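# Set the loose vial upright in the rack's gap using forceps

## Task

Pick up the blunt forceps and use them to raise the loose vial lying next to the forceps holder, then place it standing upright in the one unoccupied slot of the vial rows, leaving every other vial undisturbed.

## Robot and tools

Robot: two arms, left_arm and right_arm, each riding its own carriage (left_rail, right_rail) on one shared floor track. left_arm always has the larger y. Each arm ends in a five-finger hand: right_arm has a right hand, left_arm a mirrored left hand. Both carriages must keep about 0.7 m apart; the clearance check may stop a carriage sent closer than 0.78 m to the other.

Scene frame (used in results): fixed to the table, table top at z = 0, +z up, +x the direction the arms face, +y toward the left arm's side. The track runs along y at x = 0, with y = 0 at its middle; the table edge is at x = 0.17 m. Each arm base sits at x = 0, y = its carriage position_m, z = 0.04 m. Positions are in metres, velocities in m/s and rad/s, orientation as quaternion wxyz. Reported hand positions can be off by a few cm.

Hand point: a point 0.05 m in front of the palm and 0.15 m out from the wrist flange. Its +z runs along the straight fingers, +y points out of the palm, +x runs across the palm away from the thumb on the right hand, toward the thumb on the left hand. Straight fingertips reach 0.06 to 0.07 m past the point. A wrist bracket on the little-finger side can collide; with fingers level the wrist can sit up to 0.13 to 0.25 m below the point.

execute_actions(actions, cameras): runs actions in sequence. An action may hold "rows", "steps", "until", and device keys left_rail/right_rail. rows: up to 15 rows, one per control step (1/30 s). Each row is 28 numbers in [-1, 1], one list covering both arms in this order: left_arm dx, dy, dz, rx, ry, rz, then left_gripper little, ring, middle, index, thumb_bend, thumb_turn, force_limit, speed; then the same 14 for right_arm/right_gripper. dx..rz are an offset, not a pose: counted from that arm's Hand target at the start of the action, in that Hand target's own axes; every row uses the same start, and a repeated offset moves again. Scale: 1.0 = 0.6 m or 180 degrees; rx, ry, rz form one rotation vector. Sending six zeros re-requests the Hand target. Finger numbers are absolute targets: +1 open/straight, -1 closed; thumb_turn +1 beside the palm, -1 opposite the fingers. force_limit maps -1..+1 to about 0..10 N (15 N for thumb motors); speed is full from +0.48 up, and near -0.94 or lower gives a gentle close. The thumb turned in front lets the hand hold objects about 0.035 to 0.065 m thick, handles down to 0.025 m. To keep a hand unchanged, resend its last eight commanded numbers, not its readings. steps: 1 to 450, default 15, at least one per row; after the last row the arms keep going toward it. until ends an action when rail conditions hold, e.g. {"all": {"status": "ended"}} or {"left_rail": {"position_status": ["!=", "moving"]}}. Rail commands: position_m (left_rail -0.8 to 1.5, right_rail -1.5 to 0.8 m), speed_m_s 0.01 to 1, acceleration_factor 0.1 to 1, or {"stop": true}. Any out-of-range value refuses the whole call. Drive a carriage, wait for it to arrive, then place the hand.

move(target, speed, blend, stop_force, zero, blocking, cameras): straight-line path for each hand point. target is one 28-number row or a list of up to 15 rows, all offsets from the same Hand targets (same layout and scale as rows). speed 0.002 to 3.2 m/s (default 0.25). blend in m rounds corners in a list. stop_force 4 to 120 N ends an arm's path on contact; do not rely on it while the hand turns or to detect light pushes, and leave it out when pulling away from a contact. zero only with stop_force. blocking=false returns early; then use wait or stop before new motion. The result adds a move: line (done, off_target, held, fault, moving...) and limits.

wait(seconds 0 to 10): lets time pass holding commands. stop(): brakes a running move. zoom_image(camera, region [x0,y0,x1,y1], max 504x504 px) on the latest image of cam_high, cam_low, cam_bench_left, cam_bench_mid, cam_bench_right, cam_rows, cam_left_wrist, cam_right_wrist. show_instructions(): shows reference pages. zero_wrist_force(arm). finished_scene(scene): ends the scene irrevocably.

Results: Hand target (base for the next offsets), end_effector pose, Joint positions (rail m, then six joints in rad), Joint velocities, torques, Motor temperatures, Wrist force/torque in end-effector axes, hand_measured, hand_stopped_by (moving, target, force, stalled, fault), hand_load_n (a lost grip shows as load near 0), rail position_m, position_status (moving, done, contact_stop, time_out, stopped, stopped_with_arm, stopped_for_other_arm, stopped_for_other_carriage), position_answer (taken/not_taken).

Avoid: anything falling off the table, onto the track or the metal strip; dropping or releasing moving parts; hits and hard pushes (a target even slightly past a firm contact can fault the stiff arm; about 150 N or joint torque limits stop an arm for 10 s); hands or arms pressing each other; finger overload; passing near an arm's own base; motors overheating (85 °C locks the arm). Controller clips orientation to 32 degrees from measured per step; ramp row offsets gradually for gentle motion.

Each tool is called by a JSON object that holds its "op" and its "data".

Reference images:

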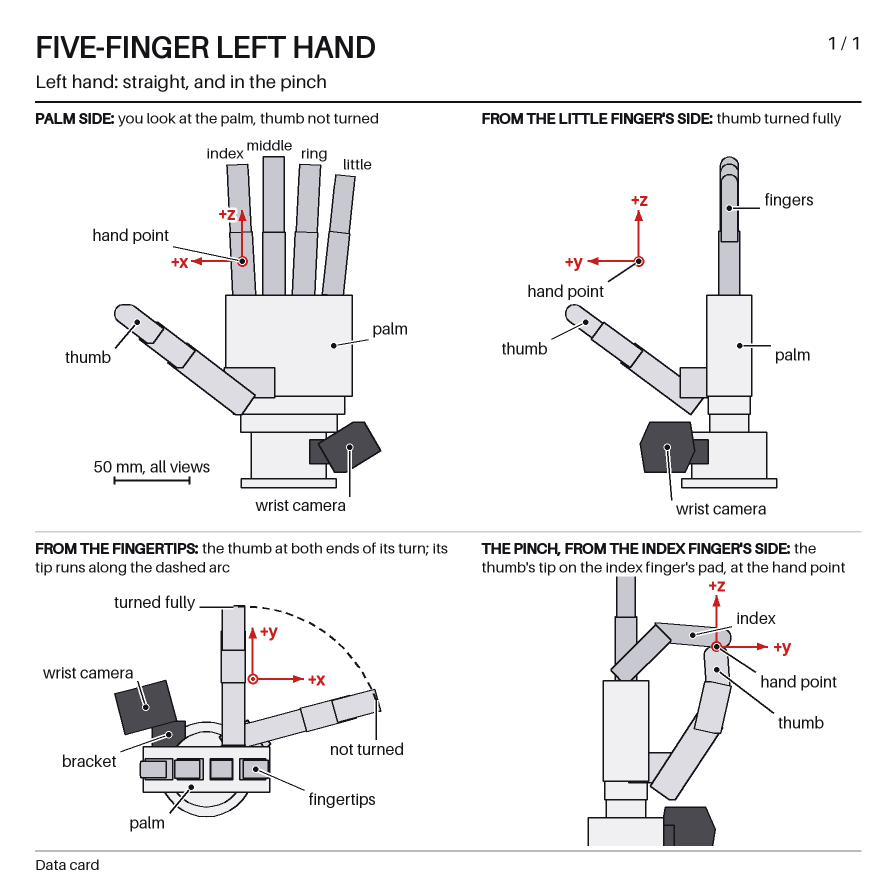

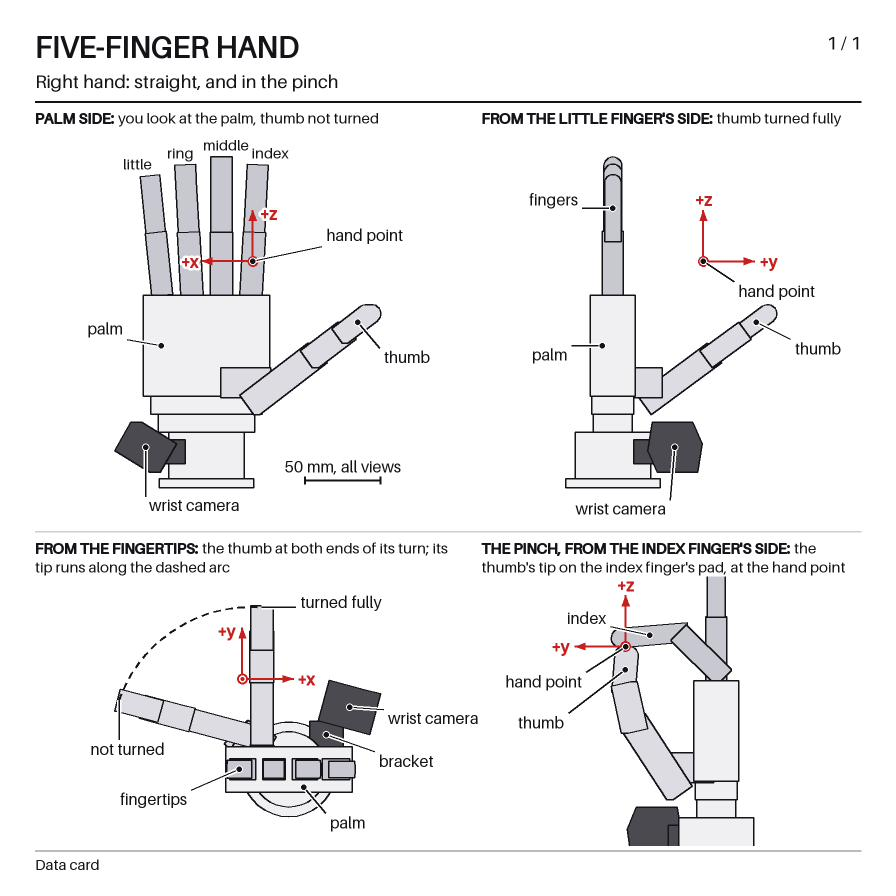

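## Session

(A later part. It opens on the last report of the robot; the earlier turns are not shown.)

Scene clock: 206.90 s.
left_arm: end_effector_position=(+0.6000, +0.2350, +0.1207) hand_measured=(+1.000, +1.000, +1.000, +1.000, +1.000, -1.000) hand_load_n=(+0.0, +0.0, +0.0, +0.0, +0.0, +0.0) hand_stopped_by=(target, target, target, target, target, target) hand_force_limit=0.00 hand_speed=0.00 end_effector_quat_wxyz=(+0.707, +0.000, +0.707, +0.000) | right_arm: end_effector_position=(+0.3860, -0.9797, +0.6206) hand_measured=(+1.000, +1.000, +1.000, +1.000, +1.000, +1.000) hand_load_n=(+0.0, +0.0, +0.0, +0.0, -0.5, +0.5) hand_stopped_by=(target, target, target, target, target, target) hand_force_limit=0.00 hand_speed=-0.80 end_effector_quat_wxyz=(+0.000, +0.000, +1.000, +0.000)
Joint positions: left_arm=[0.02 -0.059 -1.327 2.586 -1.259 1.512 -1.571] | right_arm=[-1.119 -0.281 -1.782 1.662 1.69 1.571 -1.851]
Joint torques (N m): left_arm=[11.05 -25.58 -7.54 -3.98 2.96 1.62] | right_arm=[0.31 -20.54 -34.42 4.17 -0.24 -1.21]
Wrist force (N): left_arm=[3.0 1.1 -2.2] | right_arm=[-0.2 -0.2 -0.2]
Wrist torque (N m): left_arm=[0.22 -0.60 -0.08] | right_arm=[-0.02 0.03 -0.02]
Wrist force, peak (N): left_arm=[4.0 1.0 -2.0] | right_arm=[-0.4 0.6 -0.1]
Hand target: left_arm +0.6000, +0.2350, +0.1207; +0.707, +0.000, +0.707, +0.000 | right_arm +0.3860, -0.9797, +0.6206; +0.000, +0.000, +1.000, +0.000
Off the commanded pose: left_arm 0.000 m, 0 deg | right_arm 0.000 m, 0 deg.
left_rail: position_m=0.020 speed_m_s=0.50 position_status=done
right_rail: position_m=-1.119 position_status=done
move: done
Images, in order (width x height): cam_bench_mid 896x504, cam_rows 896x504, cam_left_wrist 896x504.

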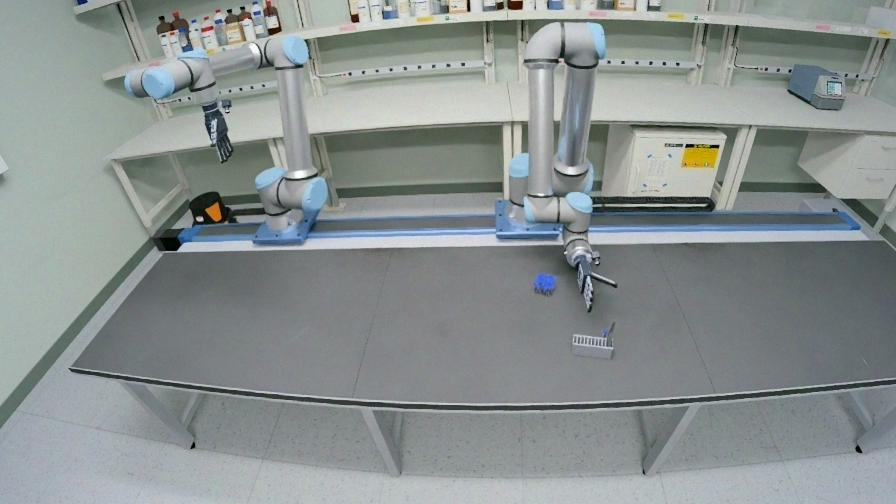

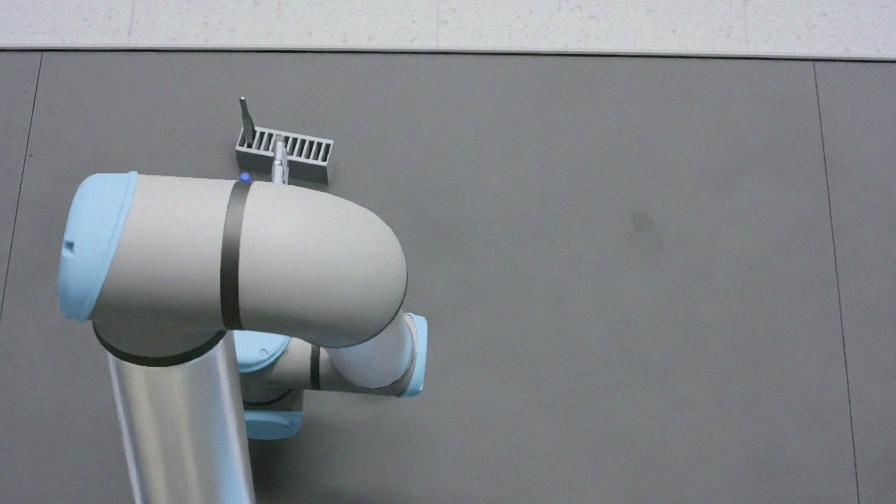

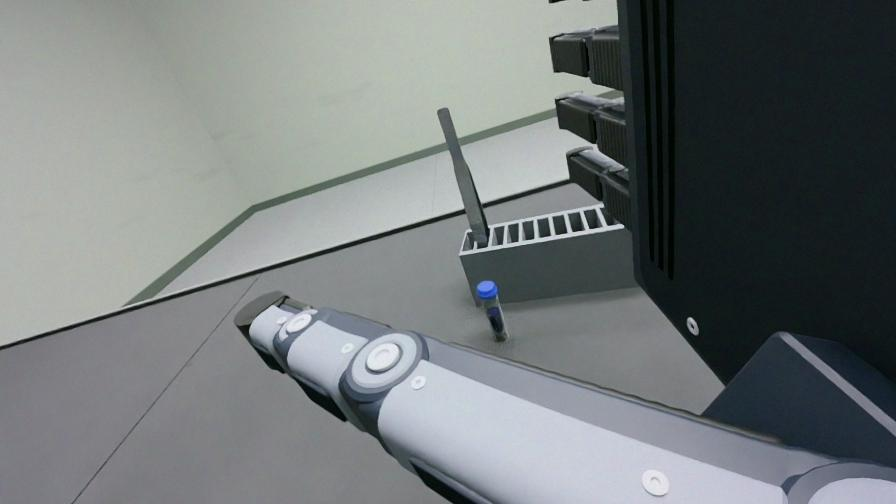

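{"op": "move", "data": {"target": [0.0712,0.0383,0.0393,0.0667,0,0,1,1,1,1,1,-1,0,0,0,0,0,0,0,0,1,1,1,1,1,1,0,-0.8], "speed": 0.15, "cameras": ["cam_left_wrist","cam_rows","cam_high"]}}

{"op": "zoom_image", "data": {"camera": "cam_left_wrist", "region": [380, 50, 640, 310]}}

Scene clock: 231.20 s.
left_arm: end_effector_position=(+0.6236, +0.2580, +0.0780) hand_measured=(+1.000, +1.000, +1.000, +1.000, +1.000, -1.000) hand_load_n=(+0.0, +0.0, +0.0, +0.0, +0.0, +0.0) hand_stopped_by=(target, target, target, target, target, target) hand_force_limit=0.00 hand_speed=0.00 end_effector_quat_wxyz=(+0.703, +0.074, +0.703, -0.074) | right_arm: end_effector_position=(+0.3860, -0.9797, +0.6206) hand_measured=(+1.000, +1.000, +1.000, +1.000, +1.000, +1.000) hand_load_n=(+0.0, +0.0, +0.0, +0.0, +0.0, +0.0) hand_stopped_by=(target, target, target, target, target, target) hand_force_limit=0.00 hand_speed=-0.80 end_effector_quat_wxyz=(+0.000, +0.000, +1.000, +0.000)
Joint positions: left_arm=[0.02 0.165 -1.162 2.485 -1.324 1.945 -1.571] | right_arm=[-1.119 -0.281 -1.782 1.662 1.69 1.571 -1.851]
Joint torques (N m): left_arm=[8.73 -36.08 -21.14 -4.13 3.21 -2.62] | right_arm=[-2.32 -19.71 -34.3 4.21 -0.54 -1.35]
Wrist force (N): left_arm=[3.1 0.4 -1.9] | right_arm=[0.2 -0.1 0.2]
Wrist torque (N m): left_arm=[0.11 -0.53 0.18] | right_arm=[-0.02 -0.04 0.01]
Wrist force, peak (N): left_arm=[3.3 1.4 -2.2] | right_arm=[0.7 -0.6 -0.7]
Hand target: left_arm +0.6236, +0.2580, +0.0779; +0.703, +0.074, +0.703, -0.074 | right_arm +0.3860, -0.9797, +0.6206; +0.000, +0.000, +1.000, +0.000
Off the commanded pose: left_arm 0.000 m, 0 deg | right_arm 0.000 m, 0 deg.
left_rail: position_m=0.020 speed_m_s=0.50 position_status=done
right_rail: position_m=-1.119 position_status=done
move: done
Images, in order (width x height): cam_high 896x504, cam_rows 896x504, cam_left_wrist 896x504.

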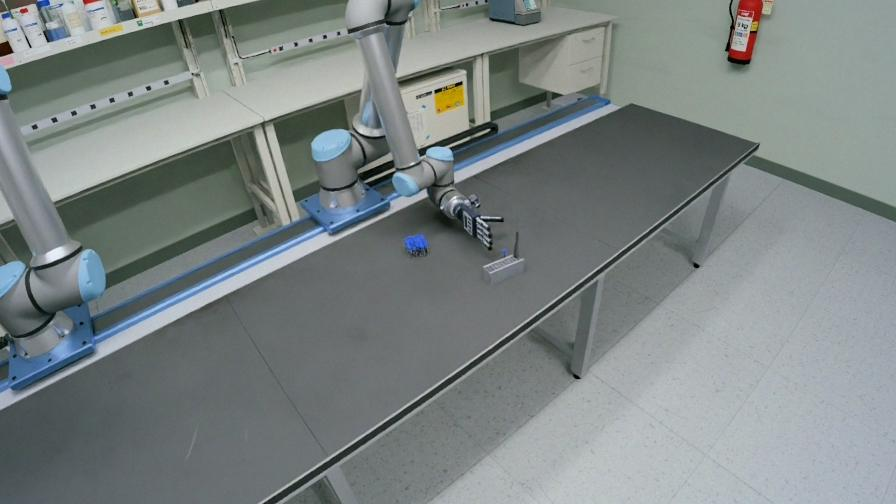

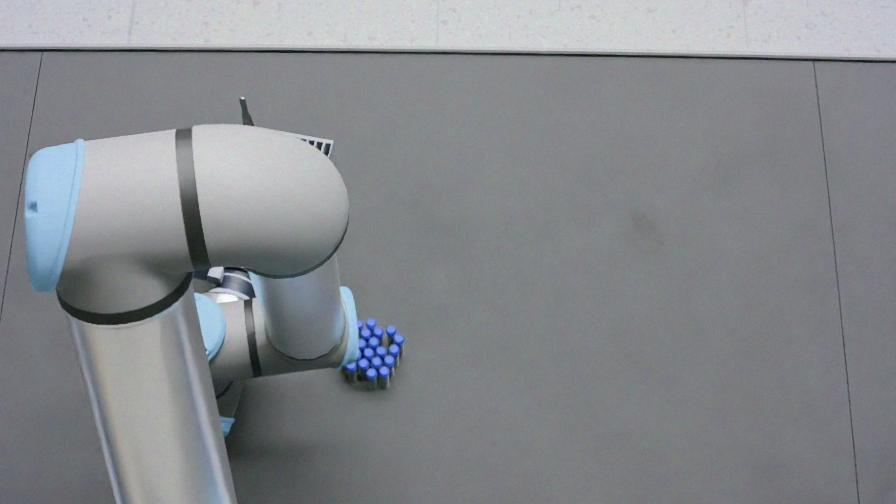

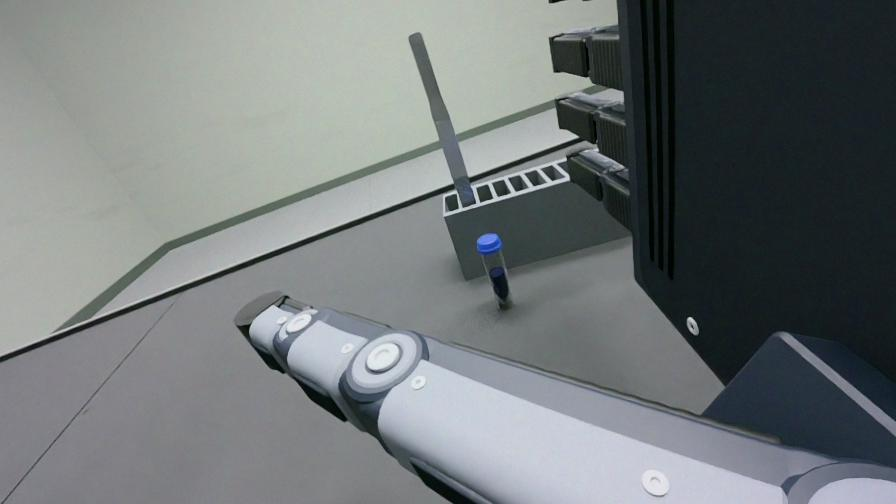

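Scaled by 1.938.

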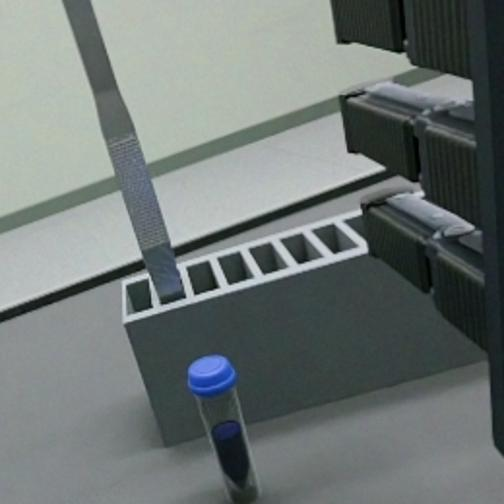

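{"op": "move", "data": {"target": [0,0,0.0833,0,0,0,1,1,1,1,0,-1,0,0,0,0,0,0,0,0,1,1,1,1,1,1,0,-0.8], "speed": 0.1, "cameras": ["cam_left_wrist","cam_bench_mid","cam_high"]}}

{"op": "zoom_image", "data": {"camera": "cam_left_wrist", "region": [350, 50, 640, 340]}}

{"op": "zoom_image", "data": {"camera": "cam_bench_mid", "region": [540, 260, 660, 380]}}

Scene clock: 241.17 s.
left_arm: end_effector_position=(+0.6724, +0.2476, +0.0779) hand_measured=(+1.000, +1.000, +1.000, +1.000, +0.000, -1.000) hand_load_n=(+0.0, +0.0, +0.0, +0.0, +0.0, +0.0) hand_stopped_by=(target, target, target, target, target, target) hand_force_limit=0.00 hand_speed=0.00 end_effector_quat_wxyz=(+0.703, +0.074, +0.703, -0.074) | right_arm: end_effector_position=(+0.3860, -0.9797, +0.6206) hand_measured=(+1.000, +1.000, +1.000, +1.000, +1.000, +1.000) hand_load_n=(+0.0, +0.0, +0.0, +0.0, +0.0, +0.0) hand_stopped_by=(target, target, target, target, target, target) hand_force_limit=0.00 hand_speed=-0.80 end_effector_quat_wxyz=(+0.000, +0.000, +1.000, +0.000)
Joint positions: left_arm=[0.02 0.122 -1.135 2.414 -1.279 1.902 -1.571] | right_arm=[-1.119 -0.281 -1.782 1.662 1.69 1.571 -1.851]
Joint torques (N m): left_arm=[-5.6 -37.44 -22.8 0.24 -2.91 -0.32] | right_arm=[1.07 -22.06 -34.39 3.97 -0.4 -1.05]
Wrist force (N): left_arm=[2.8 0.3 -2.0] | right_arm=[-0.4 0.4 0.2]
Wrist torque (N m): left_arm=[0.08 -0.50 0.19] | right_arm=[0.06 0.05 -0.01]
Wrist force, peak (N): left_arm=[3.2 0.5 -2.7] | right_arm=[0.2 0.9 0.1]
Hand target: left_arm +0.6725, +0.2476, +0.0779; +0.703, +0.074, +0.703, -0.074 | right_arm +0.3860, -0.9797, +0.6206; +0.000, +0.000, +1.000, +0.000
Off the commanded pose: left_arm 0.000 m, 0 deg | right_arm 0.000 m, 0 deg.
left_rail: position_m=0.020 speed_m_s=0.50 position_status=done
right_rail: position_m=-1.119 position_status=done
move: done
Images, in order (width x height): cam_high 896x504, cam_bench_mid 896x504, cam_left_wrist 896x504.

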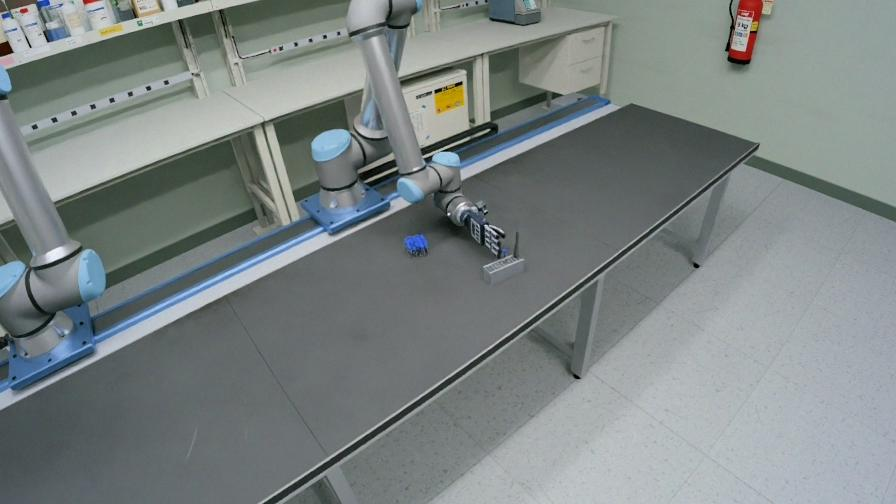

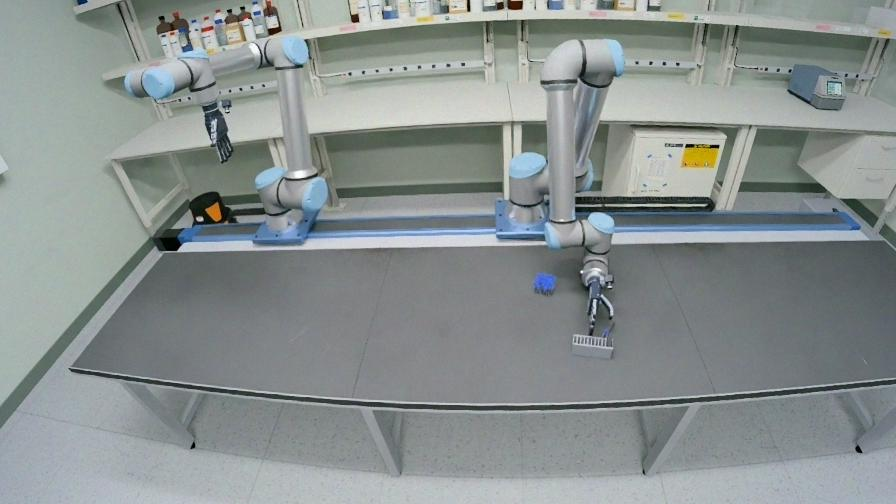

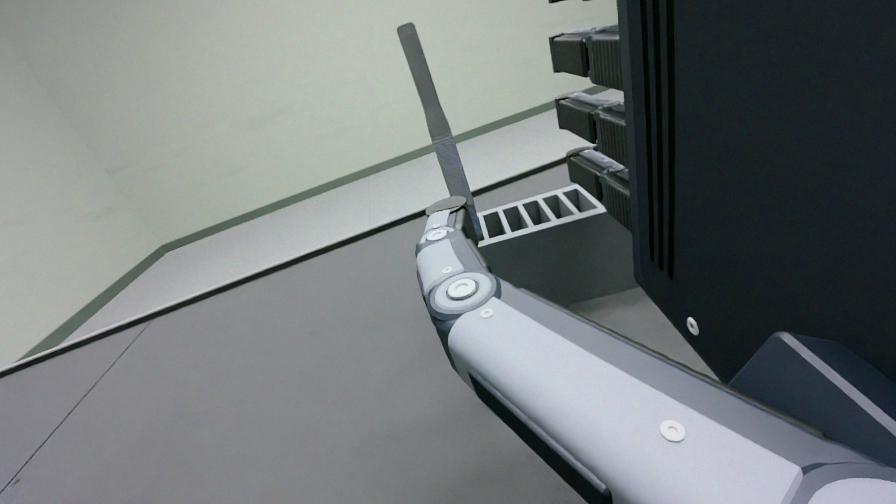

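Scaled by 1.738.

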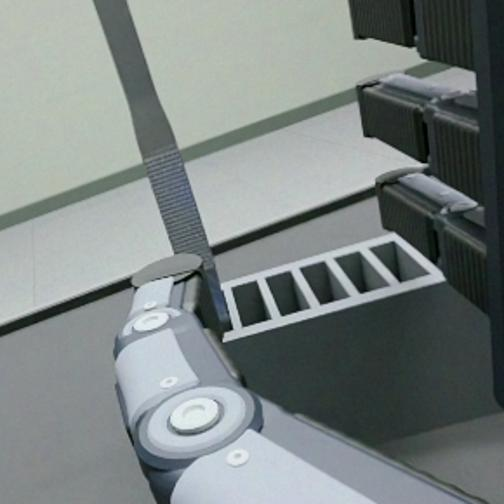

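Scaled by 4.200.

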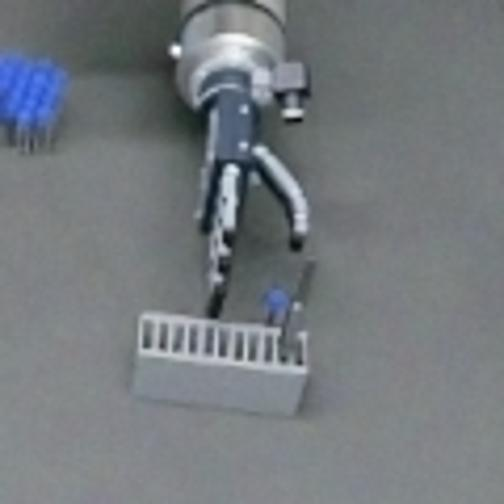

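{"op": "move", "data": {"target": [0,0,0.075,0,0,0,1,1,1,1,0,-1,0,0,0,0,0,0,0,0,1,1,1,1,1,1,0,-0.8], "speed": 0.06, "stop_force": 8, "cameras": ["cam_left_wrist","cam_bench_mid","cam_high"]}}

{"op": "zoom_image", "data": {"camera": "cam_left_wrist", "region": [350, 50, 640, 340]}}

{"op": "zoom_image", "data": {"camera": "cam_bench_mid", "region": [550, 290, 640, 380]}}

Scene clock: 249.80 s.
left_arm: end_effector_position=(+0.7165, +0.2383, +0.0779) hand_measured=(+1.000, +1.000, +1.000, +1.000, +0.000, -1.000) hand_load_n=(+0.0, +0.0, +0.0, +0.0, +0.0, +0.0) hand_stopped_by=(target, target, target, target, target, target) hand_force_limit=0.00 hand_speed=0.00 end_effector_quat_wxyz=(+0.703, +0.074, +0.703, -0.074) | right_arm: end_effector_position=(+0.3860, -0.9797, +0.6206) hand_measured=(+1.000, +1.000, +1.000, +1.000, +1.000, +1.000) hand_load_n=(+0.0, +0.0, +0.0, +0.0, +0.0, +0.0) hand_stopped_by=(target, target, target, target, target, target) hand_force_limit=0.00 hand_speed=-0.80 end_effector_quat_wxyz=(+0.000, +0.000, +1.000, +0.000)
Joint positions: left_arm=[0.02 0.09 -1.108 2.346 -1.238 1.871 -1.571] | right_arm=[-1.119 -0.281 -1.782 1.662 1.69 1.571 -1.851]
Joint torques (N m): left_arm=[-7.43 -43.1 -24.45 0.24 -2.87 -0.64] | right_arm=[-4.06 -18.61 -34.31 3.97 -0.62 -0.92]
Wrist force (N): left_arm=[2.9 0.5 -2.0] | right_arm=[-0.2 0.2 0.0]
Wrist torque (N m): left_arm=[0.10 -0.53 0.17] | right_arm=[0.03 0.02 -0.01]
Wrist force, peak (N): left_arm=[3.0 0.8 -2.9] | right_arm=[-0.1 0.7 0.4]
Hand target: left_arm +0.7165, +0.2383, +0.0779; +0.703, +0.074, +0.703, -0.074 | right_arm +0.3860, -0.9797, +0.6206; +0.000, +0.000, +1.000, +0.000
Off the commanded pose: left_arm 0.000 m, 0 deg | right_arm 0.000 m, 0 deg.
left_rail: position_m=0.020 speed_m_s=0.50 position_status=done
right_rail: position_m=-1.119 position_status=done
move: done
Images, in order (width x height): cam_high 896x504, cam_bench_mid 896x504, cam_left_wrist 896x504.

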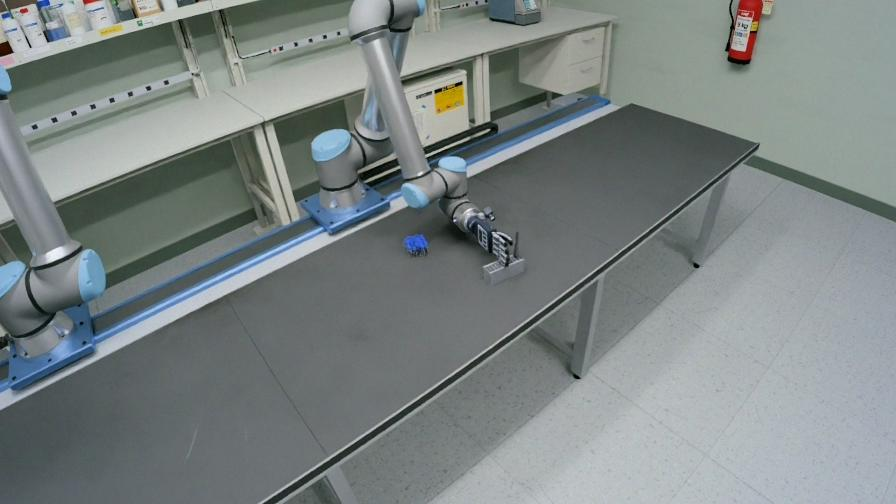

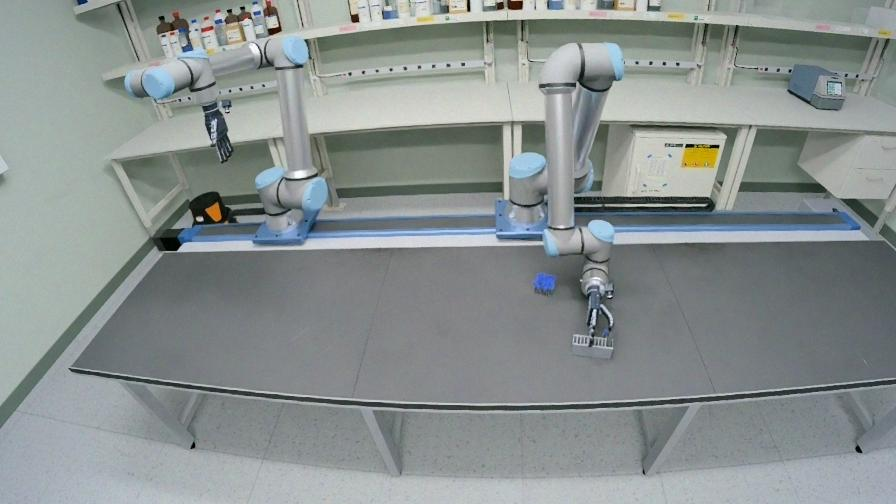

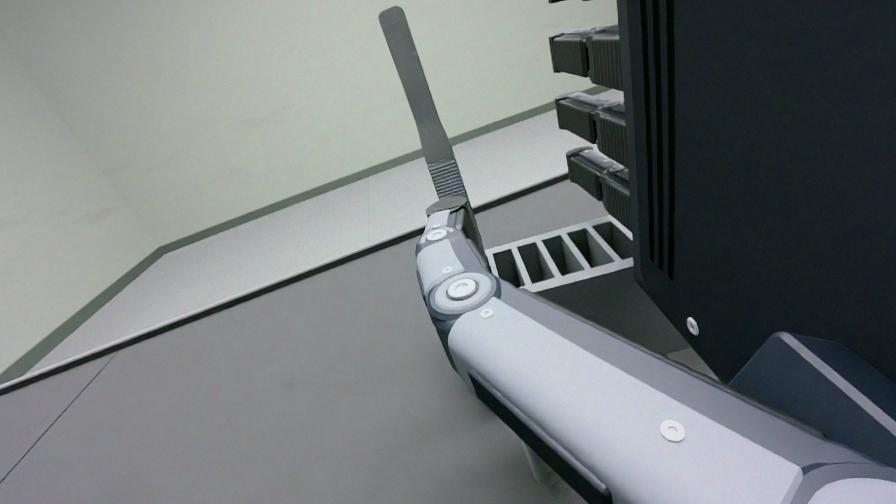

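Scaled by 1.738.

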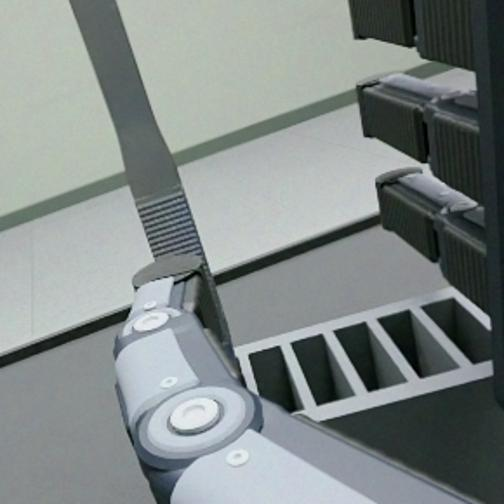

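Scaled by 5.600.

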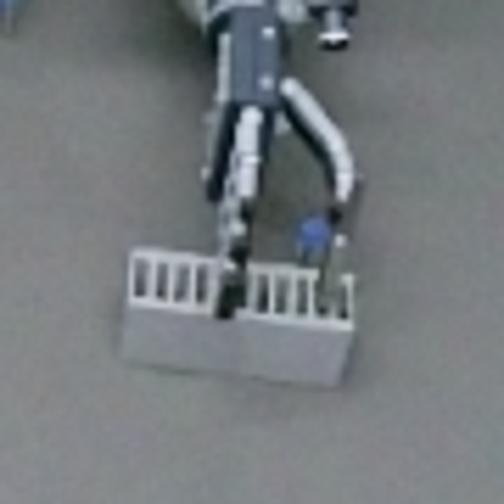

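{"op": "move", "data": {"target": [0,0,0.0233,0,0,0,1,1,1,1,0,-1,0,0,0,0,0,0,0,0,1,1,1,1,1,1,0,-0.8], "speed": 0.04, "stop_force": 5, "cameras": ["cam_left_wrist"]}}

{"op": "zoom_image", "data": {"camera": "cam_left_wrist", "region": [380, 100, 540, 260]}}

Scene clock: 255.93 s.
left_arm: end_effector_position=(+0.7302, +0.2354, +0.0779) hand_measured=(+1.000, +1.000, +1.000, +1.000, +0.000, -1.000) hand_load_n=(+0.0, -0.5, +0.0, +0.0, +0.0, +0.0) hand_stopped_by=(target, target, target, target, target, target) hand_force_limit=0.00 hand_speed=0.00 end_effector_quat_wxyz=(+0.703, +0.074, +0.703, -0.074) | right_arm: end_effector_position=(+0.3860, -0.9797, +0.6206) hand_measured=(+1.000, +1.000, +1.000, +1.000, +1.000, +1.000) hand_load_n=(+0.0, +0.0, +0.0, +0.0, +0.0, +0.0) hand_stopped_by=(target, target, target, target, target, target) hand_force_limit=0.00 hand_speed=-0.80 end_effector_quat_wxyz=(+0.000, +0.000, +1.000, +0.000)
Joint positions: left_arm=[0.02 0.082 -1.099 2.324 -1.225 1.862 -1.571] | right_arm=[-1.119 -0.281 -1.782 1.662 1.69 1.571 -1.851]
Joint torques (N m): left_arm=[-6.66 -43.28 -25.55 0.59 -2.73 -0.99] | right_arm=[-2.08 -22 -34.47 3.79 -0.43 -1.03]
Wrist force (N): left_arm=[2.8 0.3 -1.8] | right_arm=[0.1 0.3 0.3]
Wrist torque (N m): left_arm=[0.09 -0.51 0.17] | right_arm=[0.02 -0.03 0.01]
Wrist force, peak (N): left_arm=[3.1 0.7 -2.5] | right_arm=[-0.1 0.8 -0.6]
Hand target: left_arm +0.7302, +0.2354, +0.0779; +0.703, +0.074, +0.703, -0.074 | right_arm +0.3860, -0.9797, +0.6206; +0.000, +0.000, +1.000, +0.000
Off the commanded pose: left_arm 0.000 m, 0 deg | right_arm 0.000 m, 0 deg.
left_rail: position_m=0.020 speed_m_s=0.50 position_status=done
right_rail: position_m=-1.119 position_status=done
move: done
Images, in order (width x height): cam_left_wrist 896x504.

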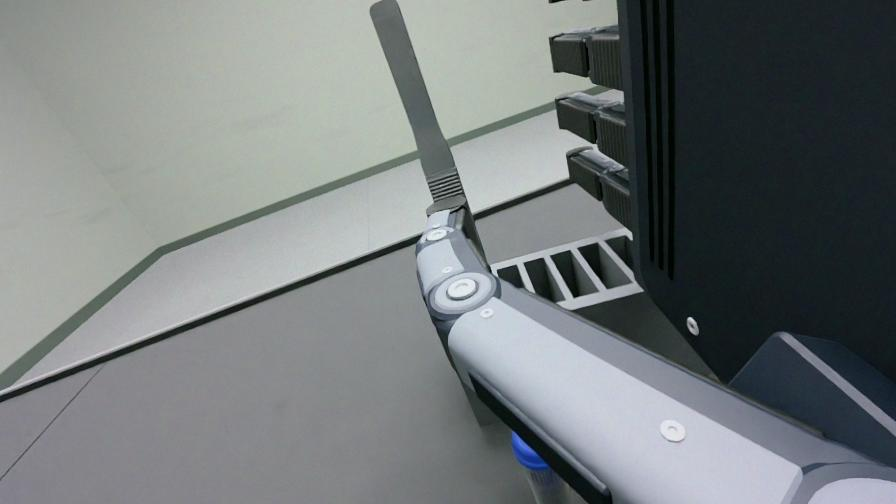

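Scaled by 3.150.

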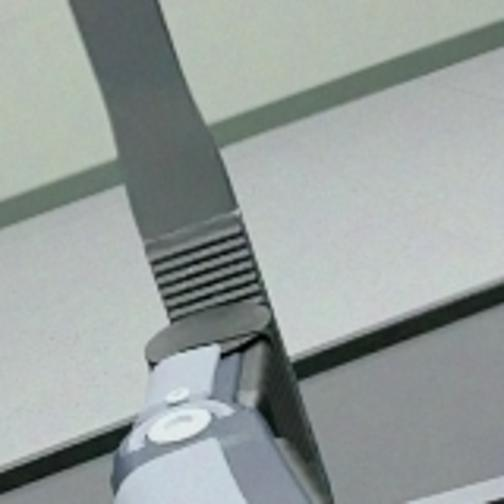

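{"op": "move", "data": {"target": [0,0,0.0183,0,0,0,1,1,1,1,0,-1,0,0,0,0,0,0,0,0,1,1,1,1,1,1,0,-0.8], "speed": 0.04, "stop_force": 5, "cameras": ["cam_left_wrist"]}}

{"op": "zoom_image", "data": {"camera": "cam_left_wrist", "region": [380, 100, 540, 260]}}

Scene clock: 261.27 s.
left_arm: end_effector_position=(+0.7409, +0.2331, +0.0779) hand_measured=(+1.000, +1.000, +1.000, +1.000, +0.000, -1.000) hand_load_n=(+0.0, +0.0, +0.0, +0.0, +0.0, +0.0) hand_stopped_by=(target, target, target, target, target, target) hand_force_limit=0.00 hand_speed=0.00 end_effector_quat_wxyz=(+0.703, +0.074, +0.703, -0.074) | right_arm: end_effector_position=(+0.3860, -0.9797, +0.6206) hand_measured=(+1.000, +1.000, +1.000, +1.000, +1.000, +1.000) hand_load_n=(+0.0, +0.0, +0.0, +0.0, +0.0, -0.5) hand_stopped_by=(target, target, target, target, target, target) hand_force_limit=0.00 hand_speed=-0.80 end_effector_quat_wxyz=(+0.000, +0.000, +1.000, +0.000)
Joint positions: left_arm=[0.02 0.075 -1.092 2.307 -1.215 1.855 -1.571] | right_arm=[-1.119 -0.281 -1.782 1.662 1.69 1.571 -1.851]
Joint torques (N m): left_arm=[-7.91 -43.76 -26.14 0.25 -2.86 -1.28] | right_arm=[-0.2 -16.86 -34.28 3.63 -0.38 -1.16]
Wrist force (N): left_arm=[2.9 0.4 -2.0] | right_arm=[0.1 0.4 0.1]
Wrist torque (N m): left_arm=[0.12 -0.53 0.18] | right_arm=[0.05 -0.03 0.02]
Wrist force, peak (N): left_arm=[2.9 0.7 -2.5] | right_arm=[0.7 0.2 -0.5]
Hand target: left_arm +0.7409, +0.2331, +0.0779; +0.703, +0.074, +0.703, -0.074 | right_arm +0.3860, -0.9797, +0.6206; +0.000, +0.000, +1.000, +0.000
Off the commanded pose: left_arm 0.000 m, 0 deg | right_arm 0.000 m, 0 deg.
left_rail: position_m=0.020 speed_m_s=0.50 position_status=done
right_rail: position_m=-1.119 position_status=done
move: done
Images, in order (width x height): cam_left_wrist 896x504.

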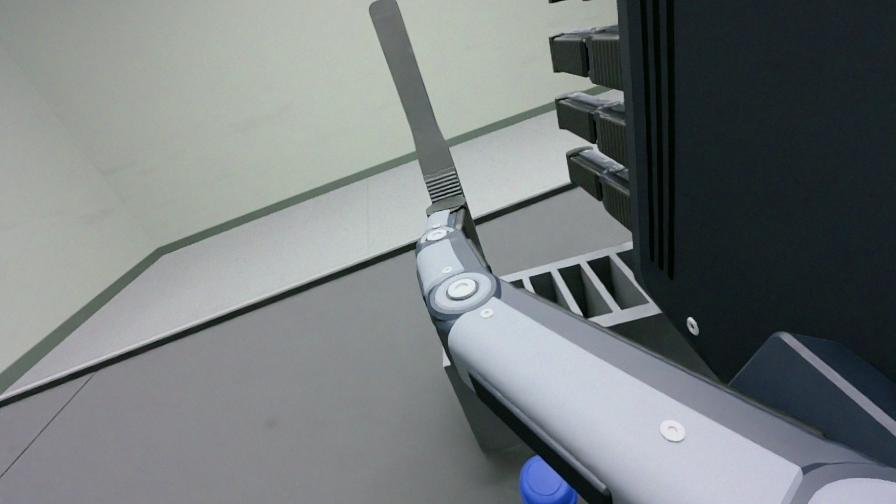

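Scaled by 3.150.

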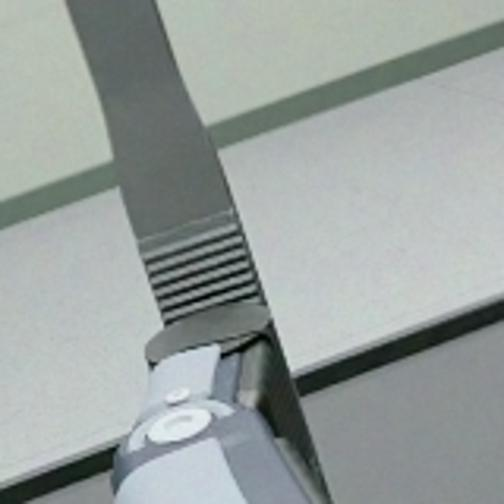

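{"op": "move", "data": {"target": [0,0,-0.0133,0,0,0,1,1,1,1,0,-1,0,0,0,0,0,0,0,0,1,1,1,1,1,1,0,-0.8], "speed": 0.04}}

{"op": "execute_actions", "data": {"actions": [{"rows":[[0,0,0,0,0,0,1,1,-0.3,-0.3,0,-1,-0.5,-0.8,0,0,0,0,0,0,1,1,1,1,1,1,0,-0.8]],"steps":150}], "cameras": ["cam_left_wrist","cam_bench_mid"]}}

{"op": "zoom_image", "data": {"camera": "cam_left_wrist", "region": [380, 100, 580, 300]}}

{"op": "zoom_image", "data": {"camera": "cam_bench_mid", "region": [550, 290, 640, 380]}}

Scene clock: 265.33 s.
left_arm: end_effector_position=(+0.7332, +0.2347, +0.0779) hand_measured=(+1.000, +1.000, +1.000, +1.000, +0.000, -1.000) hand_load_n=(+0.0, +0.0, +0.0, +0.0, +0.0, +0.0) hand_stopped_by=(target, target, target, target, target, target) hand_force_limit=0.00 hand_speed=0.00 end_effector_quat_wxyz=(+0.703, +0.074, +0.703, -0.074) | right_arm: end_effector_position=(+0.3860, -0.9797, +0.6206) hand_measured=(+1.000, +1.000, +1.000, +1.000, +1.000, +1.000) hand_load_n=(+0.0, +0.0, +0.0, +0.0, +0.0, +0.0) hand_stopped_by=(target, target, target, target, target, target) hand_force_limit=0.00 hand_speed=-0.80 end_effector_quat_wxyz=(+0.000, +0.000, +1.000, +0.000)
Joint positions: left_arm=[0.02 0.08 -1.097 2.319 -1.222 1.86 -1.571] | right_arm=[-1.119 -0.281 -1.782 1.662 1.69 1.571 -1.851]
Joint torques (N m): left_arm=[10.76 -64.21 -8.7 -4.33 3.22 -1.13] | right_arm=[-0.89 -19.65 -34.31 3.62 -0.47 -1.25]
Wrist force (N): left_arm=[2.6 0.3 -2.0] | right_arm=[0.0 0.6 0.2]
Wrist torque (N m): left_arm=[0.11 -0.48 0.16] | right_arm=[0.07 -0.02 0.01]
Wrist force, peak (N): left_arm=[3.1 0.4 -2.3] | right_arm=[0.3 0.7 0.0]
Hand target: left_arm +0.7331, +0.2347, +0.0779; +0.703, +0.074, +0.703, -0.074 | right_arm +0.3860, -0.9797, +0.6206; +0.000, +0.000, +1.000, +0.000
Off the commanded pose: left_arm 0.000 m, 0 deg | right_arm 0.000 m, 0 deg.
left_rail: position_m=0.020 speed_m_s=0.50 position_status=done
right_rail: position_m=-1.119 position_status=done
move: done

Scene clock: 270.53 s.
left_arm: end_effector_position=(+0.7331, +0.2347, +0.0779) hand_measured=(+1.000, +1.000, -0.108, -0.126, +0.000, -1.000) hand_load_n=(+0.0, +0.0, +2.5, +4.0, +4.5, +0.5) hand_stopped_by=(target, target, force, force, target, target) hand_force_limit=-0.50 hand_speed=-0.80 end_effector_quat_wxyz=(+0.703, +0.074, +0.703, -0.074) | right_arm: end_effector_position=(+0.3860, -0.9797, +0.6206) hand_measured=(+1.000, +1.000, +1.000, +1.000, +1.000, +1.000) hand_load_n=(+0.0, +0.0, +0.0, +0.0, +0.0, +0.0) hand_stopped_by=(target, target, target, target, target, target) hand_force_limit=0.00 hand_speed=-0.80 end_effector_quat_wxyz=(+0.000, +0.000, +1.000, +0.000)
Joint positions: left_arm=[0.02 0.08 -1.097 2.319 -1.223 1.86 -1.571] | right_arm=[-1.119 -0.281 -1.782 1.662 1.69 1.571 -1.851]
Joint torques (N m): left_arm=[9.75 -62.3 -10.37 -1.98 -0.21 -0.93] | right_arm=[0.51 -17.84 -33.46 3.67 -0.91 -1.34]
Wrist force (N): left_arm=[2.7 0.3 -1.9] | right_arm=[-0.2 0.2 0.0]
Wrist torque (N m): left_arm=[0.11 -0.50 0.16] | right_arm=[0.03 0.03 0.00]
Wrist force, peak (N): left_arm=[3.4 0.6 -2.1] | right_arm=[0.4 0.3 -0.8]
Hand target: left_arm +0.7331, +0.2347, +0.0779; +0.703, +0.074, +0.703, -0.074 | right_arm +0.3860, -0.9797, +0.6206; +0.000, +0.000, +1.000, +0.000
Off the commanded pose: left_arm 0.000 m, 0 deg | right_arm 0.000 m, 0 deg.
left_rail: position_m=0.020 speed_m_s=0.50 position_status=done
right_rail: position_m=-1.119 position_status=done
Images, in order (width x height): cam_bench_mid 896x504, cam_left_wrist 896x504.

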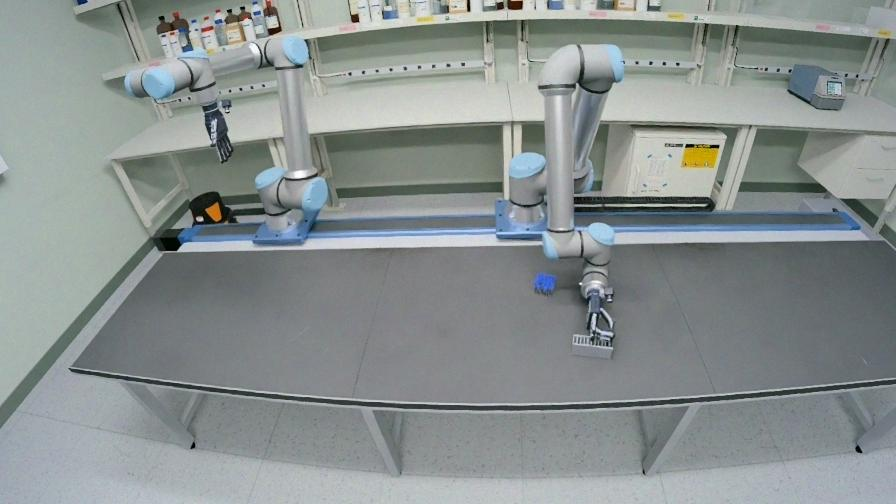

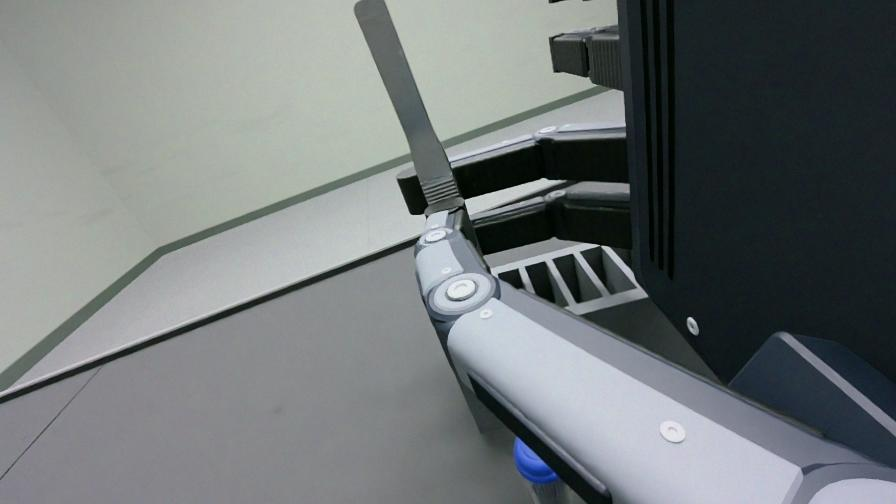

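Scaled by 2.520.

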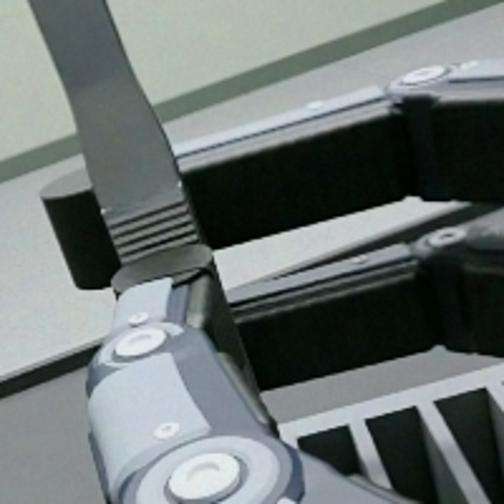

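Scaled by 5.600.

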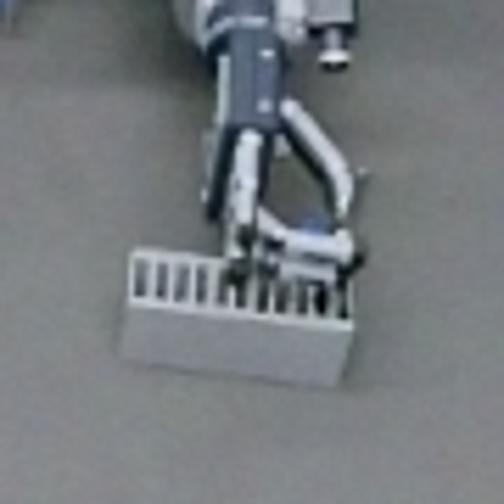

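{"op": "move", "data": {"target": [-0.05,0,0,0,0,0,1,1,-0.3,-0.3,0,-1,-0.5,-0.8,0,0,0,0,0,0,1,1,1,1,1,1,0,-0.8], "speed": 0.05, "cameras": ["cam_left_wrist","cam_high"]}}

{"op": "zoom_image", "data": {"camera": "cam_high", "region": [450, 190, 560, 300]}}

Scene clock: 277.00 s.
left_arm: end_effector_position=(+0.7331, +0.2347, +0.1079) hand_measured=(+1.000, +1.000, -0.108, -0.126, +0.000, -1.000) hand_load_n=(+0.0, +0.0, +2.0, +4.0, +4.5, +0.0) hand_stopped_by=(target, target, force, force, target, target) hand_force_limit=-0.50 hand_speed=-0.80 end_effector_quat_wxyz=(+0.703, +0.074, +0.703, -0.074) | right_arm: end_effector_position=(+0.3860, -0.9797, +0.6206) hand_measured=(+1.000, +1.000, +1.000, +1.000, +1.000, +1.000) hand_load_n=(+0.0, +0.0, +0.5, +0.0, +0.0, +0.0) hand_stopped_by=(target, target, target, target, target, target) hand_force_limit=0.00 hand_speed=-0.80 end_effector_quat_wxyz=(+0.000, +0.000, +1.000, +0.000)
Joint positions: left_arm=[0.02 0.08 -1.159 2.317 -1.158 1.86 -1.571] | right_arm=[-1.119 -0.281 -1.782 1.662 1.69 1.571 -1.851]
Joint torques (N m): left_arm=[8.6 -62.02 -27.73 0.42 -1.7 -0.95] | right_arm=[-2.26 -19.6 -34.49 4.08 -1.06 -1.26]
Wrist force (N): left_arm=[2.8 0.6 -2.1] | right_arm=[0.3 0.5 -0.4]
Wrist torque (N m): left_arm=[0.17 -0.54 0.15] | right_arm=[0.09 -0.03 0.03]
Wrist force, peak (N): left_arm=[3.2 1.0 -2.3] | right_arm=[0.0 1.0 -0.1]
Hand target: left_arm +0.7331, +0.2347, +0.1079; +0.703, +0.074, +0.703, -0.074 | right_arm +0.3860, -0.9797, +0.6206; +0.000, +0.000, +1.000, +0.000
Off the commanded pose: left_arm 0.000 m, 0 deg | right_arm 0.000 m, 0 deg.
left_rail: position_m=0.020 speed_m_s=0.50 position_status=done
right_rail: position_m=-1.119 position_status=done
move: done
Images, in order (width x height): cam_high 896x504, cam_left_wrist 896x504.

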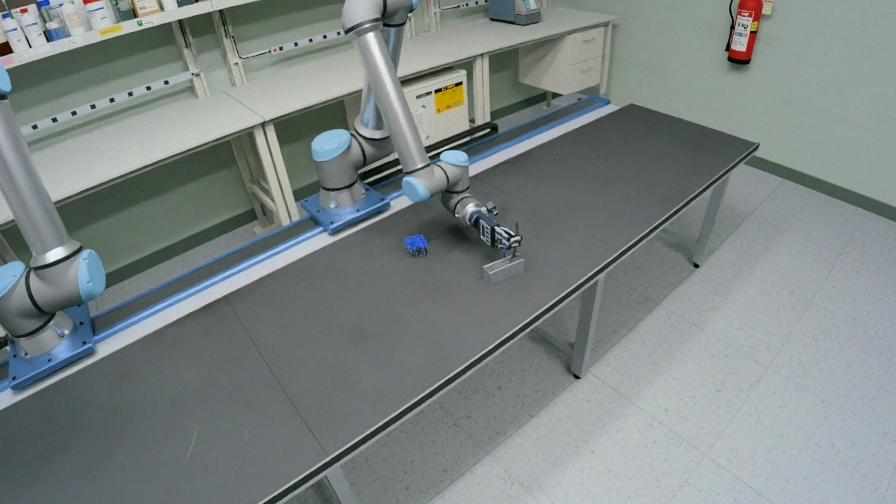

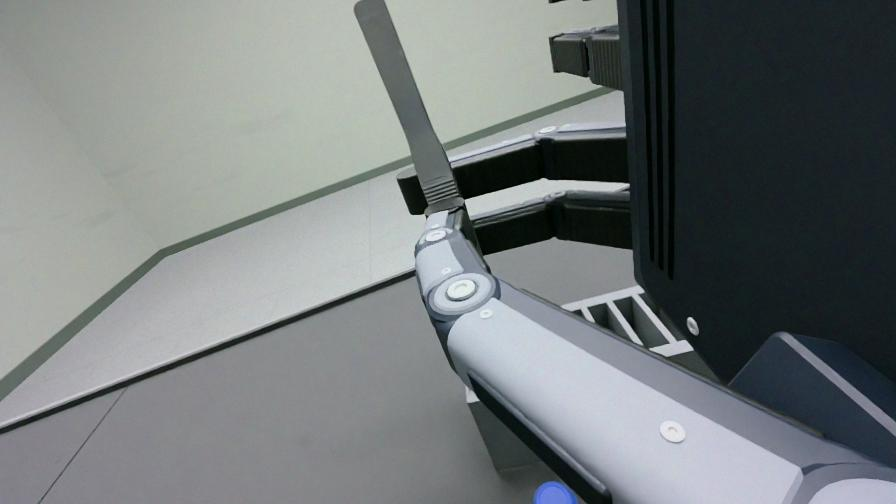

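Scaled by 4.582.

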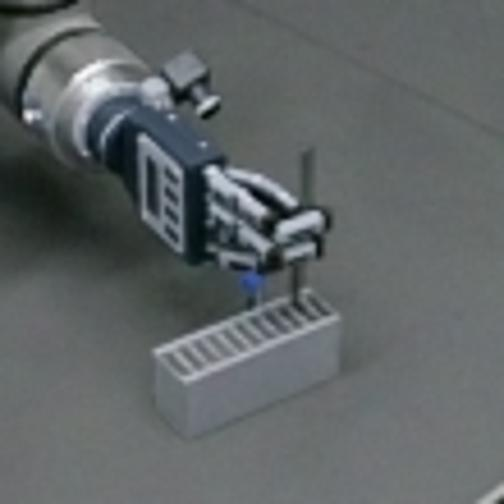

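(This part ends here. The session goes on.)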